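# Rotate the standing cardboard box into the blue rectangle

## Task

Rotate the cardboard box, which stands upright on the desk, until every part of it is within the blue rectangle.

## Robot and tools

Robot: two Kinova Gen3 arms with seven joints each, left_arm and right_arm, each carrying a Robotiq 2F-85 two-finger gripper and a wrist camera. Calibrated bases: left_arm at (-0.023, +0.327, 0) m, right_arm at (-0.035, -0.275, 0) m, both almost unrotated. Cameras: cam_high (fixed, looking down on the table), cam_left_wrist and cam_right_wrist, all 672x504.

Frame: every hand pose and target uses the scene frame. Its origin sits at table-top height halfway between the arms; +x points out across the table, +y toward left_arm, +z up. Left and right in the pictures need not match the arm names. end_effector_position (metres) is the spot between the pads when closed; the fingers point along the gripper's +z and open along its y. Reported poses may be a few centimetres off.

The row: every motion command is a row of 20 numbers, each in [-1, 1]. The first 10 are for left_arm, the next 10 for right_arm, always both even if one arm stays still. Per arm: 7 joint numbers in this fixed order: upper arm roll (joint_3), shoulder (joint_2), waist (joint_1), wrist roll (joint_7), forearm roll (joint_5), elbow (joint_4), wrist pitch (joint_6); then gripper position, force_limit, speed. Joint numbers are relative offsets, not poses: they add to the arm's "Joint targets" as they were when the action (or move) began, so sending the same offset twice moves twice. Scale: 1.0 equals 0.9985 rad for waist, shoulder, upper arm roll and elbow, and 0.8765 rad for forearm roll, wrist pitch and wrist roll. Forearm roll has its sign flipped against the URDF, both in commands and in readings. Joint ranges in URDF signs: waist, upper arm roll, forearm roll, wrist roll -6.283 to 6.283; shoulder -2.250 to 2.250; elbow -2.580 to 2.580; wrist pitch -2.100 to 2.100. An action aiming over 0.014 rad beyond a range is refused. Zeros for all seven joints keep an arm at its targets.

Gripper numbers are absolute settings, not offsets. position: +1 fully open (85 mm), about -0.8 pads touching, -1 squeeze until blocked. force_limit: -1 gentle to +1 strong. speed: -1 about 20 mm/s, 0 about 85, +1 about 150. All start at +1. A 0 is a real command, so to leave a gripper alone repeat its last three numbers. New force or speed values apply only after position changes by at least 0.01.

Tools:
- execute_actions(actions, cameras): actions is a list of actions; each action is a table of up to 15 rows, one row per 1/30 s step, the last row repeated to fill 15 steps (0.5 s). An empty list just reports state. cameras picks images: omitted or ["all"] for all, [] for none.
- move(target, speed, blend, blocking, cameras): target is one row or a list of up to 15 rows; every row's joint offsets count from the same starting Joint targets. Joints are driven together along a path, so the hand follows a curve, with no collision avoidance. speed is the top rate in rad/s of the joint with most distance, 0.01 to 2, default 0.5 (one value or one per target). blend in rad rounds corners of a list. blocking=false returns after about 0.5 s while motion continues. Result adds a "move:" line: done, off_target, moving, held or fault.
- wait(seconds 0 to 10), stop() to brake a running move, zoom_image(camera, region [x0,y0,x1,y1] pixels, at most 504x504), clear_fault(arm), read_manual(section), finished_scene(scene = 1 or 2), which ends the scene irreversibly.

Drive limits: joint targets change at most 1.39 rad/s (big four) or 1.22 rad/s (wrist joints), stay within 0.304 / 0.266 rad of the measured angle, and are scaled back if they would put the hand over 70 mm from where it is. Large offsets therefore need several actions.

Reading results: Joint positions, velocities, targets and torques come as one block per arm in the joint order above (rad, rad/s, N m; torque positive toward larger position). object_status: 0 moving, 1 blocked while opening, 2 blocked while closing (a grip), 3 reached target or pads met. position_measured counts: 3 open, 78 about 60 mm, 130 about 40 mm, 180 about 20 mm, 230 closed. Flange force is the external force on the gripper in its own axes. Wrist depth gives each wrist camera a 7x7 grid of median distances in mm (180 to 4000; "-" no value). Other lines: "joint sent to its limit", "joint command not followed" (clearance check between arms intervened), MOTOR HOT, torque or over-temperature faults.

Avoid: knocking the box off the table or leaving it off; slamming or fast contact; targets more than a few millimetres past a firm contact, because the arms are stiff and will press hard; squeezing hard on something still resting on the table; any contact between the two arms or closing a gripper on the other arm's fingers. A torque fault (limits 104.5 N m big joints, 51.3 N m wrist joints, or a joint off its plan by over 5 degrees) freezes that arm until clear_fault. Holding loads or straining at full reach heats motors; at 75 °C the arm sags. Loose objects may get brief random nudges. The box must remain inside the rectangle after the robot lets go.

Each tool is called after "Request:" as name(argument=value, ...), one argument or row to a line, values as JSON.

## Session

Request:
execute_actions(
  actions=[],
)

Request:
zoom_image(
  camera="cam_high",
  region=[310, 160, 470, 330],
)

Scene clock: 0.00 s.
left_arm: end_effector_position=(+0.1709, -0.1539, +0.1181) position_measured=3 object_status=3 end_effector_quat_wxyz=(+0.015, +0.884, -0.191, +0.425) | right_arm: end_effector_position=(+0.4399, -0.2227, +0.3006) position_measured=3 object_status=3 end_effector_quat_wxyz=(+0.062, +0.867, -0.009, +0.494)
Joint names: [upper arm roll, shoulder, waist, wrist roll, forearm roll, elbow, wrist pitch]
Joint positions: left_arm=[0.028 0.734 1.554 0.786 1.398 1.941 0.888] | right_arm=[-0.056 0.073 -0.44 2.403 -1.987 2.401 0.607]
Joint velocities: within noise
Joint torques (N m): no reading
Flange force (N): no reading
Wrist depth (mm): cam_left_wrist=[793 748 697 661 608 582 550 / 641 597 568 539 515 490 469 / 326 481 487 462 447 426 416 / 316 358 424 408 393 381 366 / 329 369 376 363 349 338 327 / 338 344 335 322 314 302 297 / 325 316 306 298 290 283 275] | cam_right_wrist=[1985 2003 2001 2012 2056 2062 2102 / 1388 1455 1354 1497 2224 2237 2215 / 2195 2246 2260 2279 2352 2412 2439 / 766 1731 1795 1872 2386 2458 2476 / 645 662 681 703 723 747 764 / 555 567 588 602 618 630 644 / 506 521 535 547 559 572 583]
Joint targets: left_arm=[0.028 0.734 1.554 0.786 1.398 1.941 0.888] | right_arm=[-0.056 0.073 -0.440 2.403 -1.987 2.401 0.607]
Tool commands: left_gripper/position=+1.0 left_gripper/force_limit=+1.0 left_gripper/speed=+1.0 right_gripper/position=+1.0 right_gripper/force_limit=+1.0 right_gripper/speed=+1.0
camera_calibration:
cam_left_wrist: T_world_to_cam=[[-0.349483, -0.922172, -0.165711, -0.0568732], [-0.548458, 0.344747, -0.761803, 0.29342], [0.759642, -0.175351, -0.626256, 0.0606247], [0, 0, 0, 1]] pos_world=[0.0949993, -0.142972, 0.25207]
cam_right_wrist: T_world_to_cam=[[-0.0796331, -0.989596, 0.119823, -0.226265], [-0.494236, -0.0651927, -0.86688, 0.52565], [0.865673, -0.128253, -0.483903, -0.12366], [0, 0, 0, 1]] pos_world=[0.348826, -0.205502, 0.422948]

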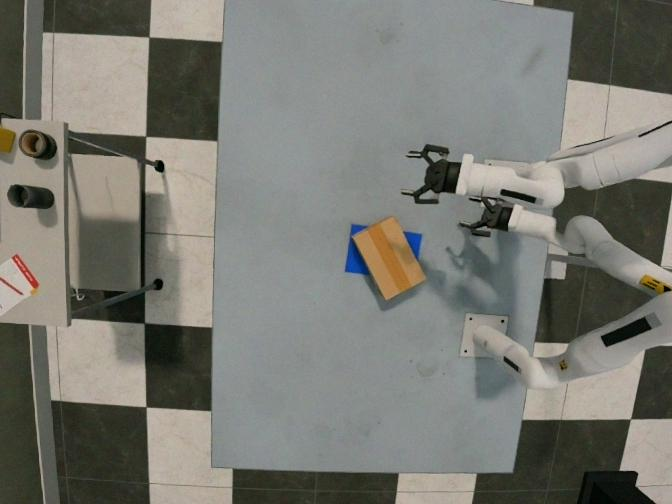

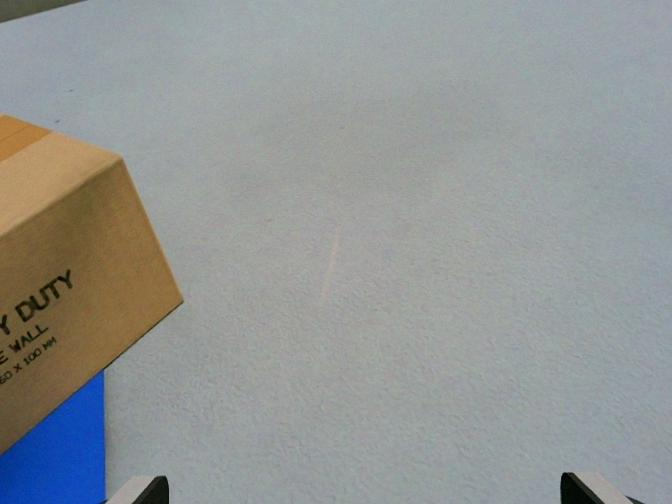

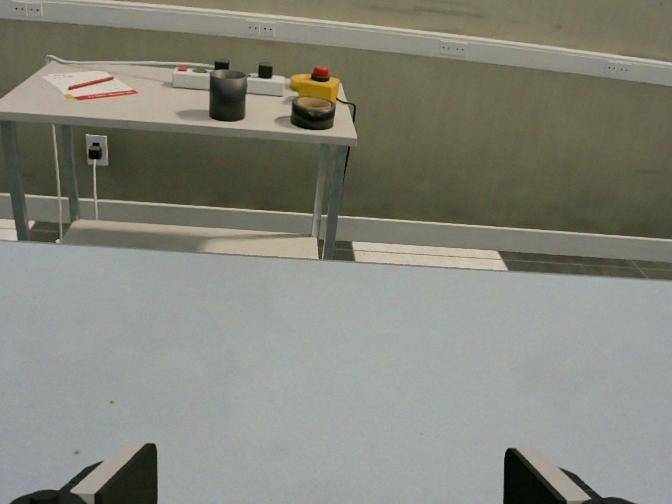

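Scaled by 2.965 from the camera's 672x504 image, which has a finer 960x720 frame.

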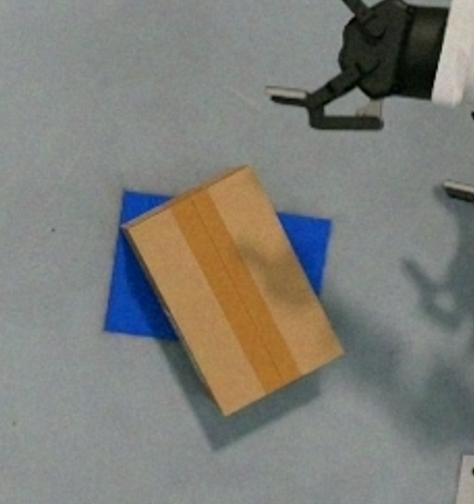

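Request:
move(
  target=[
    [0,0,0,0,0,0,0,-1,1,1,0,0,0.9,0,0,0,0,-1,1,1],
    [-0.028,-0.5,0,0,0,0,0,-1,1,1,0.056,0,0.9,0.631,0.065,0,-0.769,-1,1,1],
    [-0.028,-0.5,-0.9,0.9,-0.9,0,0,-1,1,1,0.056,0,0.9,0.631,0.065,0,-0.769,-1,1,1],
  ],
  speed=[1.1,1.0,1.0],
  blend=[0.15,0.1,0],
)

Request:
move(
  target=[0,0.296,-0.577,0.656,-0.94,-0.665,0.371,-1,1,1,0,0,0,0,0,0,0,-1,1,1],
  speed=0.9,
)

Scene clock: 6.40 s.
left_arm: end_effector_position=(+0.3623, +0.1587, +0.2404) position_measured=234 object_status=3 end_effector_quat_wxyz=(+0.116, +0.488, +0.838, +0.213) | right_arm: end_effector_position=(+0.3352, -0.4558, +0.2092) position_measured=234 object_status=3 end_effector_quat_wxyz=(+0.068, +0.941, -0.117, +0.310)
Joint names: [upper arm roll, shoulder, waist, wrist roll, forearm roll, elbow, wrist pitch]
Joint positions: left_arm=[0 0.235 0.656 1.575 0.609 1.941 0.888] | right_arm=[0 0.073 0.458 2.956 -1.93 2.401 -0.067]
Joint velocities: within noise
Joint torques (N m): left_arm=[-1.71 -13.01 -0.46 0.07 1.15 -8.08 -0.06] | right_arm=[-1.14 -7.84 -0.6 0.08 0.31 -7.75 0.76]
Flange force (N): left_arm=[-1.2 -1.4 -1.3] | right_arm=no reading
Wrist depth (mm): cam_left_wrist=[344 364 388 419 451 486 529 / 343 363 387 418 448 486 527 / 342 362 385 416 448 483 525 / 341 361 384 415 446 481 521 / 340 360 382 413 443 478 520 / 339 354 373 408 443 477 517 / 272 266 279 412 440 476 515] | cam_right_wrist=[582 589 602 611 621 634 642 / 524 533 545 554 562 574 582 / 475 483 490 495 501 513 519 / 436 442 447 452 458 465 470 / 404 407 412 417 422 427 432 / 372 375 379 385 388 393 396 / 352 356 361 365 369 370 375]
Joint targets: left_arm=[0.000 0.235 0.656 1.575 0.609 1.941 0.888] | right_arm=[0.000 0.073 0.458 2.956 -1.930 2.401 -0.067]
move: done; blend cut to 0 rad at target 1
camera_calibration:
cam_left_wrist: T_world_to_cam=[[0.788063, 0.41748, 0.452401, -0.454884], [0.483052, -0.874929, -0.0340629, 0.028758], [0.381598, 0.245377, -0.891164, 0.180528], [0, 0, 0, 1]] pos_world=[0.275697, 0.170769, 0.36765]
cam_right_wrist: T_world_to_cam=[[-0.257658, -0.963299, 0.075287, -0.373351], [-0.771304, 0.15812, -0.616513, 0.521817], [0.581982, -0.216918, -0.783737, 0.0103976], [0, 0, 0, 1]] pos_world=[0.300231, -0.439903, 0.357964]

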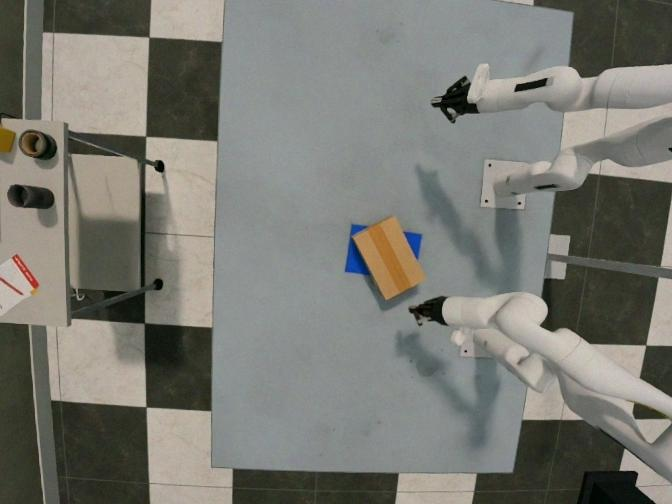

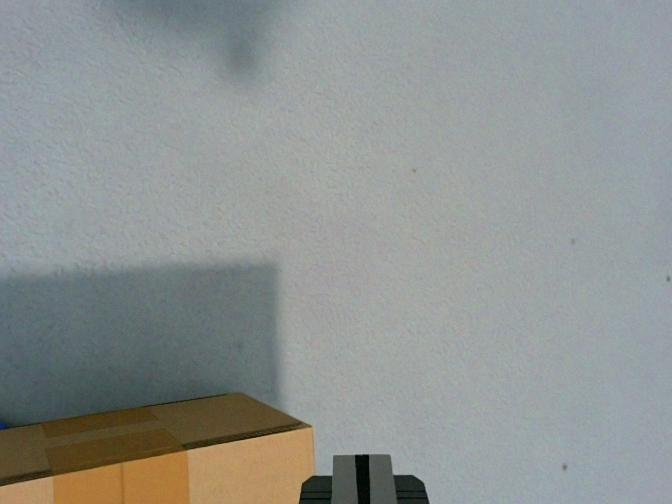

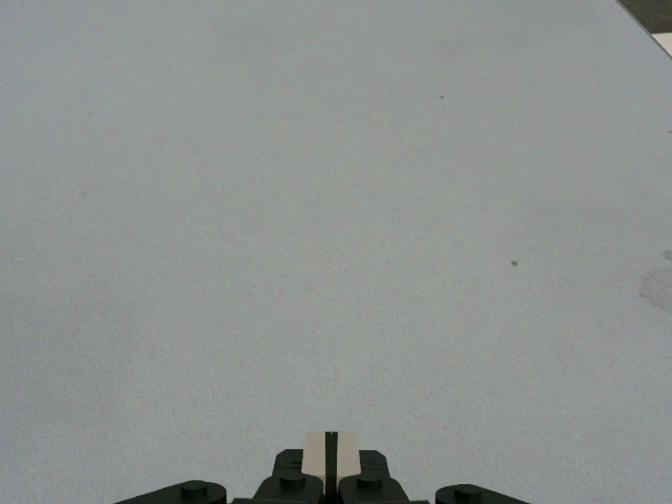

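Scene clock: 7.80 s.
left_arm: end_effector_position=(+0.5216, +0.1801, +0.2717) position_measured=234 object_status=3 end_effector_quat_wxyz=(+0.022, -0.262, +0.958, -0.117) | right_arm: end_effector_position=(+0.3352, -0.4558, +0.2092) position_measured=234 object_status=3 end_effector_quat_wxyz=(+0.068, +0.941, -0.117, +0.310)
Joint names: [upper arm roll, shoulder, waist, wrist roll, forearm roll, elbow, wrist pitch]
Joint positions: left_arm=[0 0.53 0.079 2.15 -0.215 1.277 1.213] | right_arm=[0 0.073 0.458 2.956 -1.93 2.401 -0.067]
Joint velocities: within noise
Joint torques (N m): left_arm=[-1.03 -19.49 -0.51 0.13 -0.58 -9.2 -0.44] | right_arm=[-1.24 -7.78 -0.57 0.1 0.34 -7.8 0.76]
Flange force (N): left_arm=[0.5 -0.6 -0.2] | right_arm=no reading
Wrist depth (mm): cam_left_wrist=[486 353 338 326 315 306 386 / 486 352 339 326 313 305 386 / 481 353 339 325 317 358 385 / 481 461 442 428 412 398 384 / 479 461 442 426 410 398 383 / 477 460 441 426 410 396 383 / 477 459 440 424 407 396 382] | cam_right_wrist=[581 593 601 611 620 635 646 / 526 534 544 554 562 572 578 / 477 483 489 494 500 511 520 / 437 442 447 451 459 465 468 / 403 408 412 418 422 428 434 / 372 376 380 384 389 392 396 / 354 357 361 365 369 370 375]
Joint targets: left_arm=[0.000 0.530 0.079 2.150 -0.215 1.277 1.213] | right_arm=[0.000 0.073 0.458 2.956 -1.930 2.401 -0.067]
move: done
camera_calibration:
cam_left_wrist: T_world_to_cam=[[-0.473697, 0.842959, -0.255011, 0.170223], [0.874602, 0.484252, -0.0238884, -0.480243], [0.103352, -0.234349, -0.966643, 0.39439], [0, 0, 0, 1]] pos_world=[0.459895, 0.181492, 0.413171]
cam_right_wrist: T_world_to_cam=[[-0.257583, -0.963314, 0.0753457, -0.373401], [-0.771328, 0.158027, -0.616507, 0.521781], [0.581983, -0.216918, -0.783736, 0.0103975], [0, 0, 0, 1]] pos_world=[0.300231, -0.439903, 0.357964]

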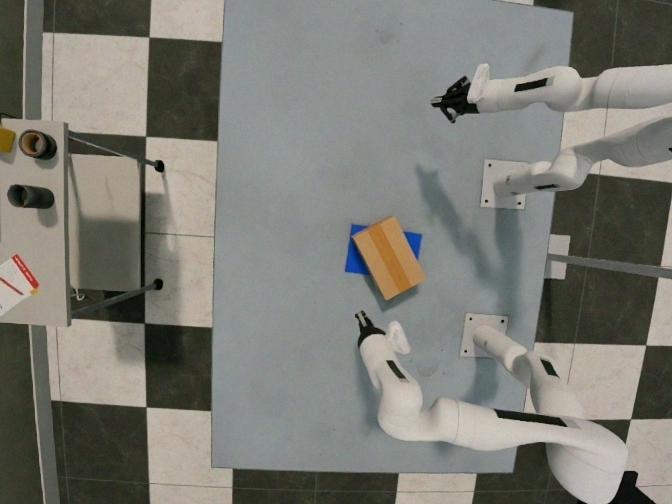

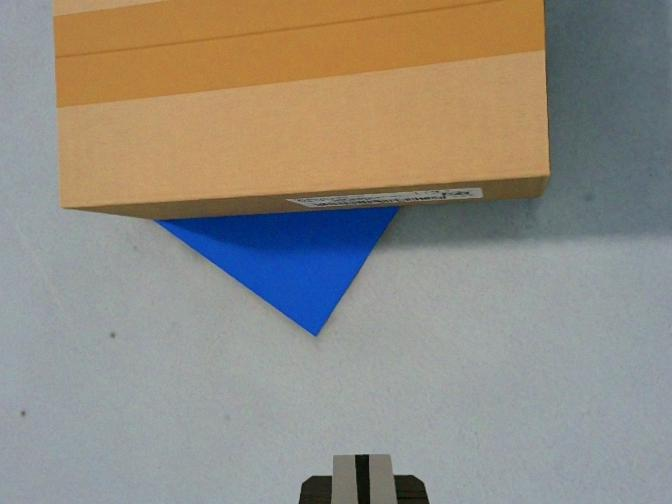

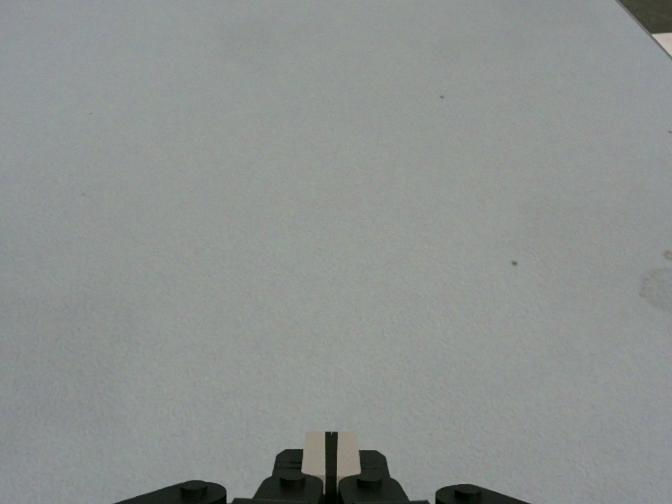

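Request:
move(
  target=[0,0.4037,0,0,-0.024,0,0,-1,1,1,0,0.4467,-0.848,0,0,-0.103,0,-1,1,1],
  speed=0.7,
)

Request:
zoom_image(
  camera="cam_high",
  region=[310, 160, 470, 330],
)

Scene clock: 9.80 s.
left_arm: end_effector_position=(+0.4723, +0.1796, +0.0551) position_measured=234 object_status=3 end_effector_quat_wxyz=(-0.166, -0.284, +0.943, -0.050) | right_arm: end_effector_position=(+0.3361, -0.1216, +0.0555) position_measured=234 object_status=3 end_effector_quat_wxyz=(-0.048, +0.946, +0.286, +0.145)
Joint names: [upper arm roll, shoulder, waist, wrist roll, forearm roll, elbow, wrist pitch]
Joint positions: left_arm=[0 0.934 0.079 2.15 -0.236 1.277 1.213] | right_arm=[0 0.519 -0.388 2.956 -1.93 2.298 -0.067]
Joint velocities: within noise
Joint torques (N m): left_arm=[-0.66 -22.72 -0.44 0.11 -0.54 -6.72 0.74] | right_arm=[-1.11 -12.72 -0.36 0.11 0.28 -4.27 0.4]
Flange force (N): left_arm=[1.5 0.3 0.0] | right_arm=no reading
Wrist depth (mm): cam_left_wrist=[- - - - - - 250 / - - - - - - 240 / - - - - - - 231 / - - - - - - 222 / 206 203 199 198 213 215 214 / 210 210 210 209 208 207 207 / 204 205 204 203 203 202 201] | cam_right_wrist=[- - - - - - 250 / - - - - - - 241 / - - - - - - 231 / 207 200 194 192 186 220 221 / 213 212 213 213 213 213 214 / 205 205 206 206 206 206 206 / - 201 - - 201 201 -]
Joint targets: left_arm=[0.000 0.934 0.079 2.150 -0.236 1.277 1.213] | right_arm=[0.000 0.519 -0.388 2.956 -1.930 2.298 -0.067]
move: done
camera_calibration:
cam_left_wrist: T_world_to_cam=[[-0.539012, 0.841866, -0.0269891, 0.110601], [0.793364, 0.496674, -0.351977, -0.387755], [-0.282912, -0.211132, -0.93562, 0.366475], [0, 0, 0, 1]] pos_world=[0.470927, 0.176851, 0.209386]
cam_right_wrist: T_world_to_cam=[[0.564582, -0.825319, 0.00979204, -0.29555], [-0.779213, -0.536879, -0.323401, 0.27679], [0.272166, 0.174956, -0.946211, 0.122573], [0, 0, 0, 1]] pos_world=[0.34918, -0.116765, 0.208388]

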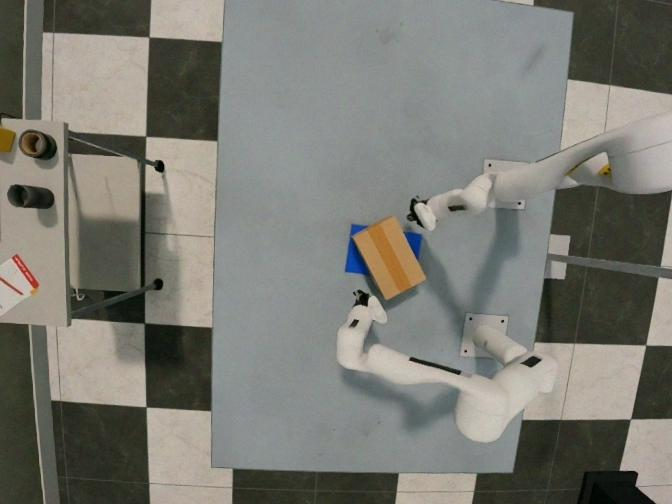

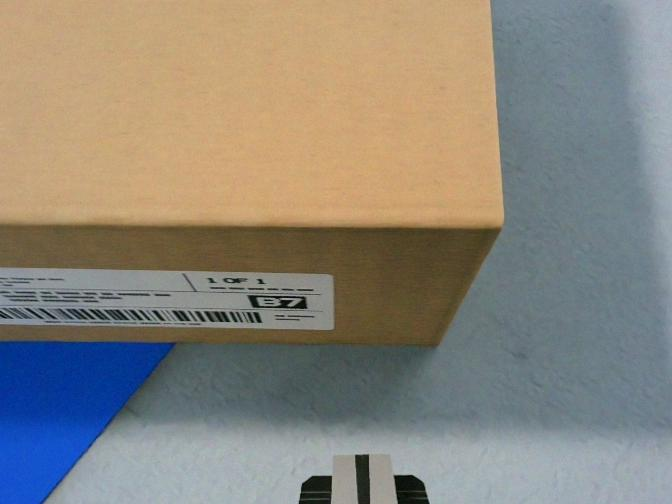

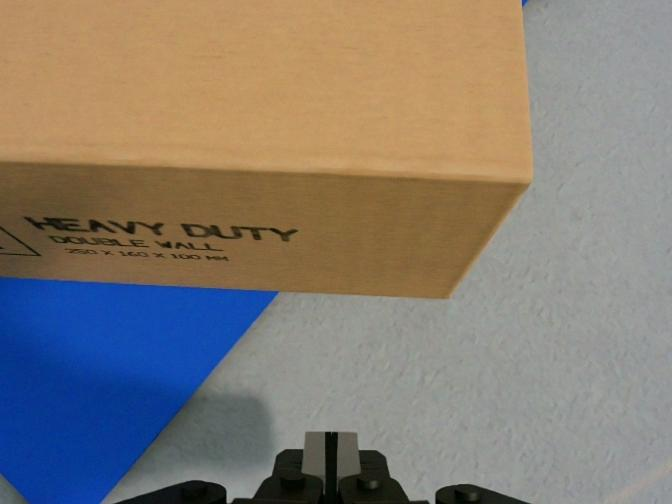

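Scaled by 2.965 from the camera's 672x504 image, which has a finer 960x720 frame.

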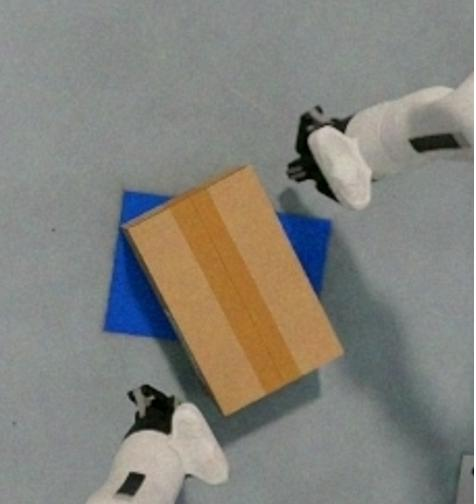

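Request:
move(
  target=[
    [0,-0.0562,0.0443,0.023,-0.025,0.1303,-0.0924,-1,1,1,0,0.0421,-0.001,0,0,-0.0848,0,-1,1,1],
    [0,-0.1135,0.031,0.12,-0.094,0.2677,-0.215,-1,1,1,0,0.074,0.078,0.008,-0.3703,-0.172,-0.12,-1,1,1],
    [0,-0.1707,0.018,0.217,-0.1627,0.405,-0.338,-1,1,1,0,0.1063,0.1376,0.016,-0.4585,-0.2656,-0.2496,-1,1,1],
    [0,-0.2701,0.0351,0.381,-0.3554,0.6537,-0.5877,-1,1,1,0,0.1979,0.1967,0.164,-0.6737,-0.5012,-0.5198,-1,1,1],
  ],
  speed=[0.1,0.3,0.2,0.2],
  blend=[0.01,0.01,0.01,0],
)

Request:
zoom_image(
  camera="cam_high",
  region=[310, 160, 470, 330],
)

Scene clock: 14.73 s.
left_arm: end_effector_position=(+0.3558, +0.1421, +0.0554) position_measured=234 object_status=3 end_effector_quat_wxyz=(-0.142, -0.564, +0.808, -0.100) | right_arm: end_effector_position=(+0.4575, -0.1037, +0.0550) position_measured=234 object_status=3 end_effector_quat_wxyz=(-0.101, +0.810, +0.560, +0.141)
Joint names: [upper arm roll, shoulder, waist, wrist roll, forearm roll, elbow, wrist pitch]
Joint positions: left_arm=[0 0.664 0.114 2.484 -0.548 1.929 0.698] | right_arm=[0 0.717 -0.192 3.1 -2.52 1.798 -0.523]
Joint velocities: within noise
Joint torques (N m): left_arm=[-0.01 -17.09 0.16 0.09 -0.65 -4.52 0.82] | right_arm=[-1.57 -17.8 -0.52 0.11 0.76 -6.26 0.26]
Flange force (N): left_arm=[-0.4 1.1 1.0] | right_arm=[0.3 -1.0 -5.2]
Wrist depth (mm): cam_left_wrist=[- - - - - - 250 / - - - - - - 240 / - - - - - - 231 / - - - - - - 222 / - - - - - - 214 / - - - - - - 207 / - - - - - - -] | cam_right_wrist=[- - - - - 257 257 / - - - - - - 247 / - - - - - - 234 / - - - - - - 224 / - - - - - - 216 / - - - - - - 206 / - 200 - - - 201 -]
Joint targets: left_arm=[0.000 0.664 0.114 2.484 -0.548 1.929 0.698] | right_arm=[0.000 0.717 -0.192 3.100 -2.520 1.798 -0.523]
move: done
camera_calibration:
cam_left_wrist: T_world_to_cam=[[-0.933117, 0.358479, -0.0280292, 0.288385], [0.344919, 0.870337, -0.35149, -0.170272], [-0.101607, -0.337649, -0.935772, 0.279505], [0, 0, 0, 1]] pos_world=[0.356227, 0.139189, 0.209787]
cam_right_wrist: T_world_to_cam=[[0.939264, -0.342955, 0.0128677, -0.470853], [-0.31522, -0.87692, -0.362832, 0.13544], [0.135719, 0.336739, -0.931766, 0.164412], [0, 0, 0, 1]] pos_world=[0.462635, -0.0980752, 0.208395]

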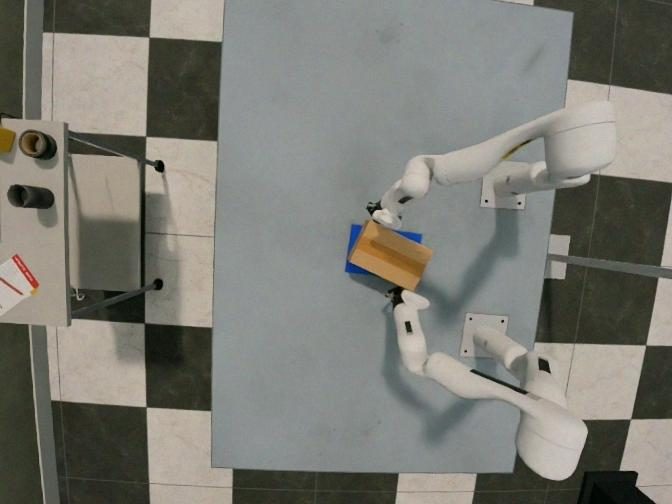

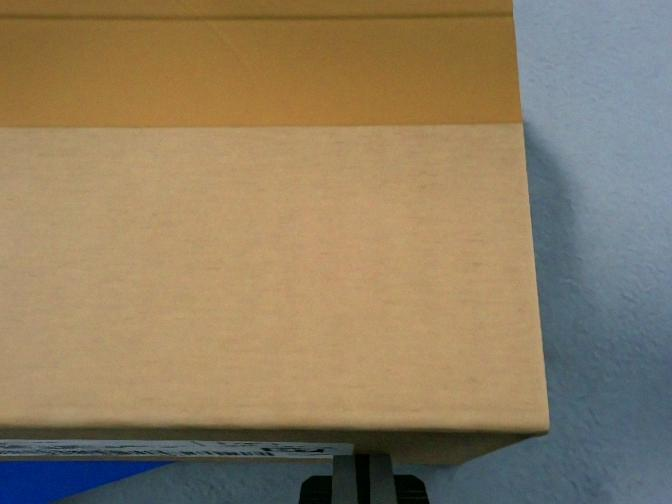

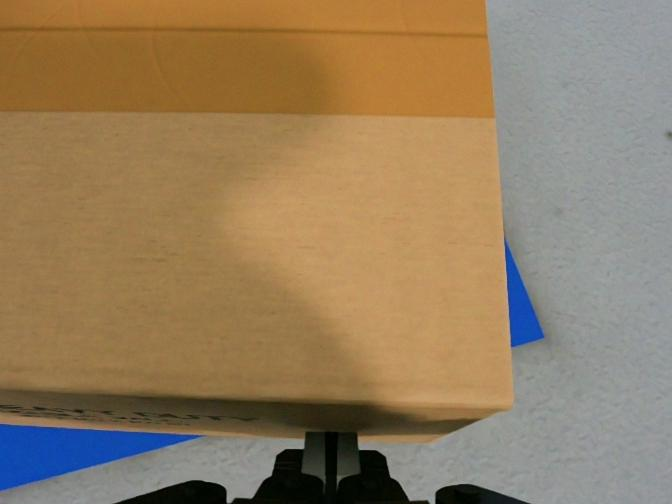

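Scaled by 2.965 from the camera's 672x504 image, which has a finer 960x720 frame.

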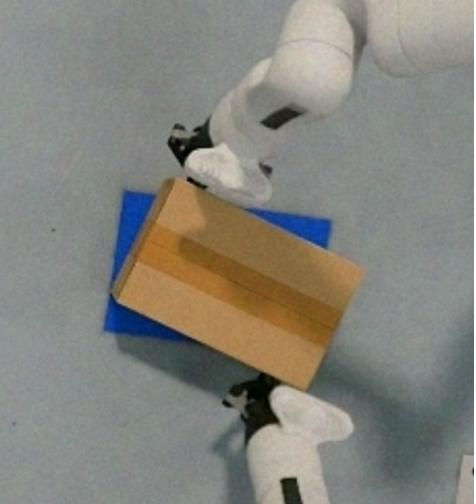

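Request:
move(
  target=[0,-0.0757,0.0844,0.136,-0.2933,0.2052,-0.2446,-1,1,1,0,0.1085,0.0025,0.188,-0.138,-0.2673,-0.2759,-1,1,1],
  speed=0.18,
)

Request:
zoom_image(
  camera="cam_high",
  region=[310, 160, 470, 330],
)

Request:
zoom_image(
  camera="cam_right_wrist",
  region=[100, 300, 600, 504],
)

Scene clock: 16.77 s.
left_arm: end_effector_position=(+0.3196, +0.1153, +0.0552) position_measured=234 object_status=3 end_effector_quat_wxyz=(+0.125, +0.684, -0.709, +0.120) | right_arm: end_effector_position=(+0.4943, -0.0843, +0.0556) position_measured=234 object_status=3 end_effector_quat_wxyz=(-0.121, +0.708, +0.684, +0.125)
Joint names: [upper arm roll, shoulder, waist, wrist roll, forearm roll, elbow, wrist pitch]
Joint positions: left_arm=[0 0.588 0.199 2.603 -0.805 2.134 0.484] | right_arm=[0 0.825 -0.189 3.265 -2.641 1.531 -0.765]
Joint velocities: within noise
Joint torques (N m): left_arm=[-0.49 -15.47 -0.22 0.1 -0.46 -4.24 0.53] | right_arm=[-2.08 -20.17 -0.98 0.11 1.17 -7.29 0.19]
Flange force (N): left_arm=[-1.0 2.8 3.1] | right_arm=[-0.9 -2.8 -4.4]
Wrist depth (mm): cam_left_wrist=[- - - - - - 250 / - - - - - - 239 / - - - - - - 230 / - - - - - - 222 / - - - - - - 214 / - - - - - - 206 / - - - - - - 200] | cam_right_wrist=[- - - - - 259 259 / - - - - - - 248 / - - - - - - 236 / - - - - - - 225 / - - - - - - 216 / - - - - - - 207 / - 200 200 - - 201 -]
Joint targets: left_arm=[0.000 0.588 0.199 2.603 -0.805 2.134 0.484] | right_arm=[0.000 0.825 -0.189 3.265 -2.641 1.531 -0.765]
move: done
camera_calibration:
cam_left_wrist: T_world_to_cam=[[-0.9984, 0.0499332, -0.0265182, 0.320537], [0.0560724, 0.934575, -0.35132, -0.049552], [0.00724073, -0.352245, -0.93588, 0.233359], [0, 0, 0, 1]] pos_world=[0.321114, 0.112504, 0.209487]
cam_right_wrist: T_world_to_cam=[[0.999567, -0.0229088, 0.0184879, -0.501871], [-0.0146393, -0.931682, -0.362981, 0.0110773], [0.0255403, 0.362553, -0.931613, 0.210076], [0, 0, 0, 1]] pos_world=[0.49645, -0.0773403, 0.209009]

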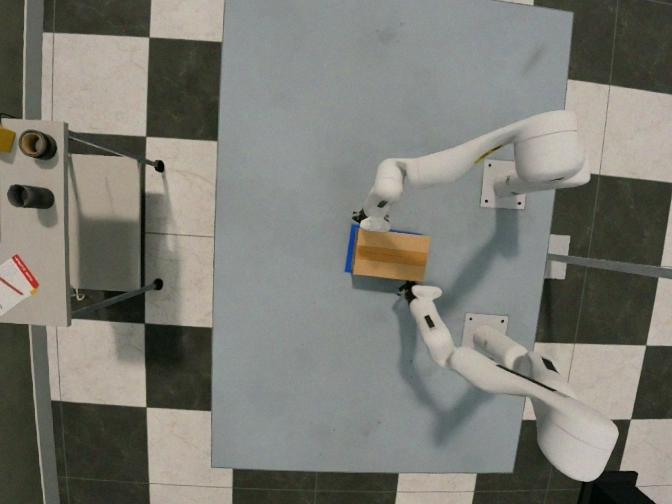

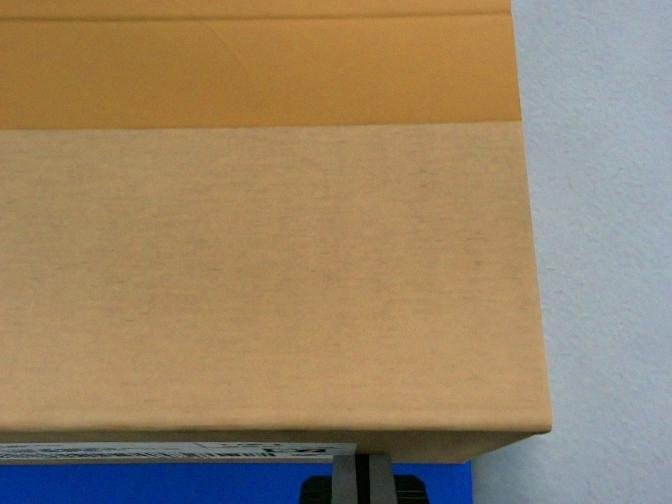

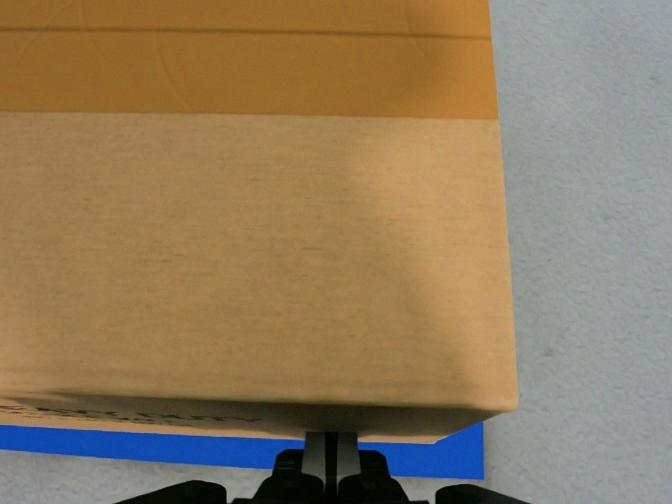

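Scaled by 2.965 from the camera's 672x504 image, which has a finer 960x720 frame.

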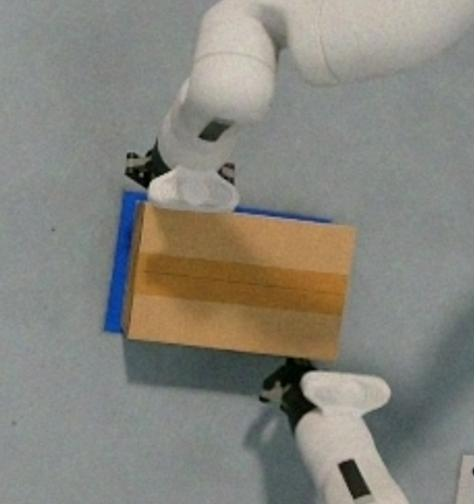

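Scaled by 1.008.

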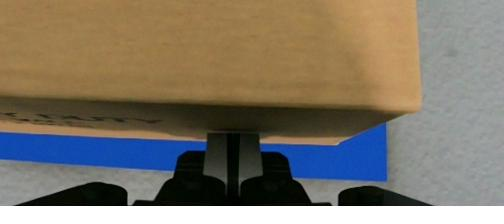

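Request:
move(
  target=[
    [0,0,-0.075,0,0,0,0,-1,1,1,0,0,0.034,0,0,0,0,-1,1,1],
    [0,-0.36,-0.075,0,0,0,0,-1,1,1,0,0,0.034,0,0,0,0,-1,1,1],
    [0,-0.388,0.45,0.55,-0.72,0.05,-0.46,-1,1,1,0,0,0.034,0,0,0,0,-1,1,1],
  ],
  speed=[0.15,0.6,0.9],
  blend=[0.01,0.1,0],
)

Scene clock: 19.50 s.
left_arm: end_effector_position=(+0.3435, -0.0311, +0.2407) position_measured=234 object_status=3 end_effector_quat_wxyz=(+0.124, +0.838, -0.405, +0.344) | right_arm: end_effector_position=(+0.5005, -0.1024, +0.0556) position_measured=234 object_status=3 end_effector_quat_wxyz=(-0.118, +0.720, +0.672, +0.127)
Joint names: [upper arm roll, shoulder, waist, wrist roll, forearm roll, elbow, wrist pitch]
Joint positions: left_arm=[0 0.201 0.648 3.085 -1.436 2.184 0.081] | right_arm=[0 0.825 -0.156 3.265 -2.641 1.531 -0.765]
Joint velocities: within noise
Joint torques (N m): left_arm=[-1.36 -12.83 -0.57 0.07 -0.14 -8.46 -0.28] | right_arm=[-1.65 -19.99 -0.61 0.1 0.99 -7.03 0.1]
Flange force (N): left_arm=no reading | right_arm=[-0.2 -2.7 -4.2]
Wrist depth (mm): cam_left_wrist=[2171 785 260 261 718 701 684 / 711 291 272 274 636 622 609 / 626 259 267 293 567 562 547 / 560 538 324 318 517 508 498 / 509 498 354 325 475 465 457 / 468 340 378 440 435 429 423 / 325 318 312 415 408 401 396] | cam_right_wrist=[- - - - - 258 259 / - - - - - 248 247 / - - - - - 236 236 / - - - - - 224 225 / - - - - - 213 216 / 203 203 203 203 204 207 207 / - 200 - - 201 201 -]
Joint targets: left_arm=[0.000 0.201 0.648 3.085 -1.436 2.184 0.081] | right_arm=[0.000 0.825 -0.156 3.265 -2.641 1.531 -0.765]
move: done
camera_calibration:
cam_left_wrist: T_world_to_cam=[[-0.76421, -0.636854, -0.101983, 0.273022], [-0.411651, 0.603347, -0.683019, 0.381263], [0.496514, -0.479989, -0.723245, 0.132123], [0, 0, 0, 1]] pos_world=[0.299992, 0.00725868, 0.383811]
cam_right_wrist: T_world_to_cam=[[0.998214, -0.0567968, 0.0185217, -0.511303], [-0.046218, -0.930655, -0.362967, 0.010298], [0.0378527, 0.361463, -0.931618, 0.210173], [0, 0, 0, 1]] pos_world=[0.50291, -0.0954261, 0.209009]

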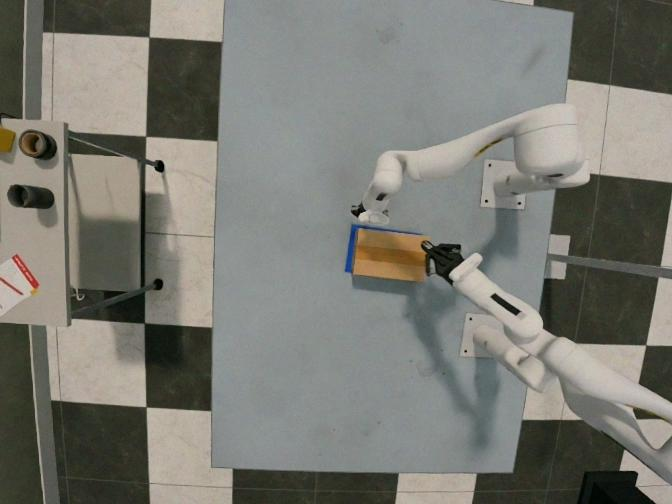

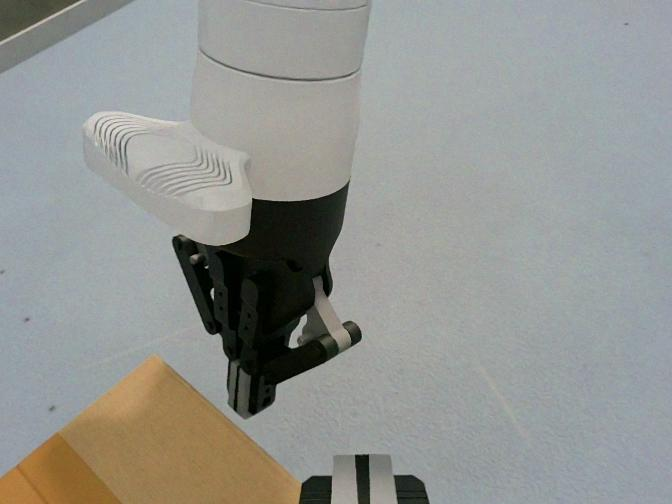

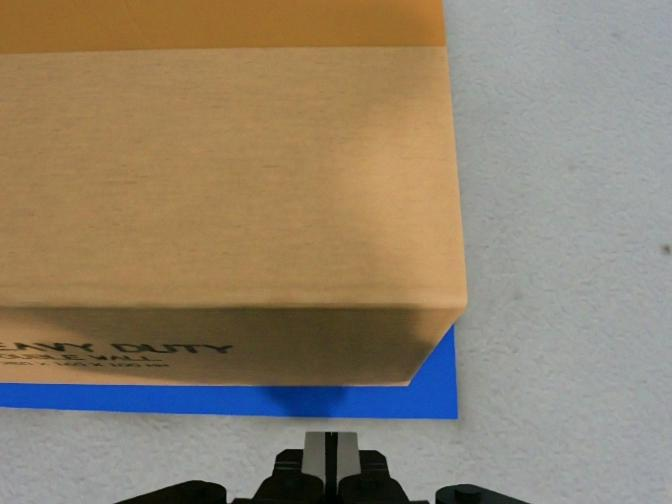

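Request:
move(
  target=[
    [0,0,0.3944,0.551,-0.723,0.058,-0.468,-1,1,1,0,0,0,0,0,0,0,-1,1,1],
    [0,0.35,0.3944,0.551,-0.723,0.058,-0.468,-1,1,1,0,0,0,0,0,0,0,-1,1,1],
  ],
  speed=[0.8,0.4],
)

Request:
zoom_image(
  camera="cam_high",
  region=[310, 160, 470, 330],
)

Scene clock: 21.80 s.
left_arm: end_effector_position=(+0.2166, +0.0217, +0.0549) position_measured=234 object_status=3 end_effector_quat_wxyz=(+0.002, +0.984, -0.047, +0.170) | right_arm: end_effector_position=(+0.5005, -0.1024, +0.0556) position_measured=234 object_status=3 end_effector_quat_wxyz=(-0.118, +0.720, +0.672, +0.127)
Joint names: [upper arm roll, shoulder, waist, wrist roll, forearm roll, elbow, wrist pitch]
Joint positions: left_arm=[0 0.55 1.042 3.568 -2.07 2.242 -0.33] | right_arm=[0 0.825 -0.156 3.265 -2.641 1.531 -0.765]
Joint velocities: within noise
Joint torques (N m): left_arm=[-1.72 -14.48 -0.4 0.11 0.35 -4.07 -0.63] | right_arm=[-1.66 -19.97 -0.6 0.04 0.98 -7.03 0.14]
Flange force (N): left_arm=[1.7 2.9 -5.1] | right_arm=[-0.3 -2.7 -4.3]
Wrist depth (mm): cam_left_wrist=[- - - - - - - / - - - - - - - / - - - - - - - / - - 191 196 201 195 217 / 220 218 217 216 215 215 213 / 213 212 211 209 208 207 206 / 207 206 205 204 203 202 201] | cam_right_wrist=[- - - - - 259 259 / - - - - - 248 247 / - - - - - 236 236 / - - - - - 225 225 / - - - - - 213 216 / 203 204 203 203 204 207 207 / - 200 - - 201 201 -]
Joint targets: left_arm=[0.000 0.550 1.042 3.568 -2.070 2.242 -0.330] | right_arm=[0.000 0.825 -0.156 3.265 -2.641 1.531 -0.765]
move: done
camera_calibration:
cam_left_wrist: T_world_to_cam=[[-0.108106, -0.993399, -0.0383514, 0.052827], [-0.931559, 0.114697, -0.345025, 0.274897], [0.347147, -0.00157276, -0.937809, 0.119779], [0, 0, 0, 1]] pos_world=[0.220212, 0.021137, 0.209202]
cam_right_wrist: T_world_to_cam=[[0.998214, -0.0567968, 0.0185217, -0.511303], [-0.046218, -0.930655, -0.362967, 0.010298], [0.0378527, 0.361463, -0.931618, 0.210173], [0, 0, 0, 1]] pos_world=[0.50291, -0.0954261, 0.209009]

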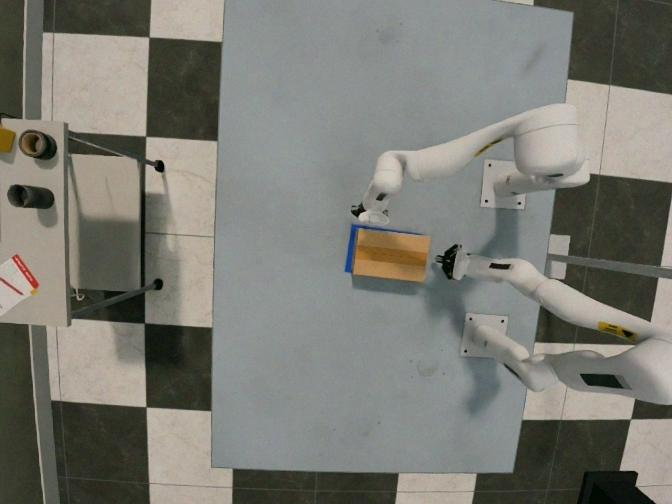

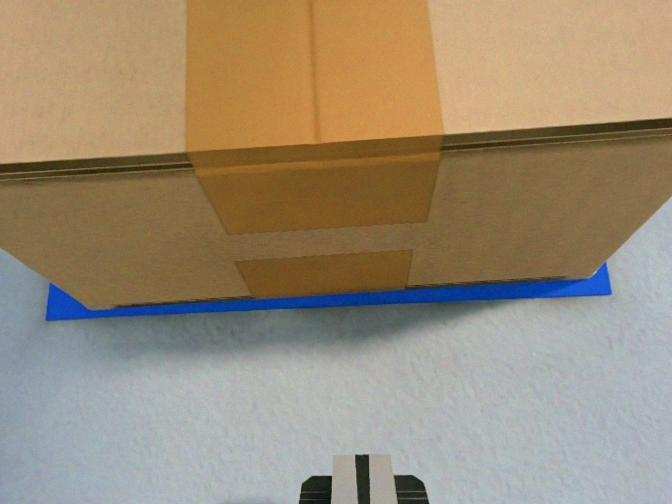

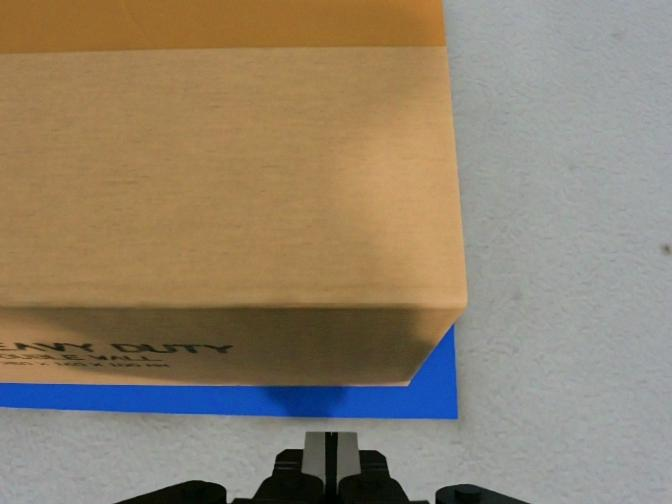

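Scaled by 2.965 from the camera's 672x504 image, which has a finer 960x720 frame.

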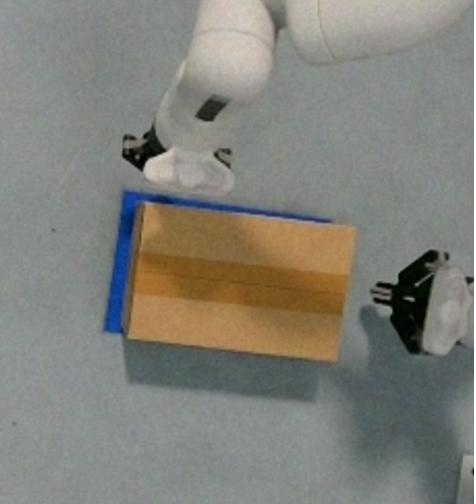

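Request:
finished_scene(
  scene=2,
)

The scene is finished: the task was done.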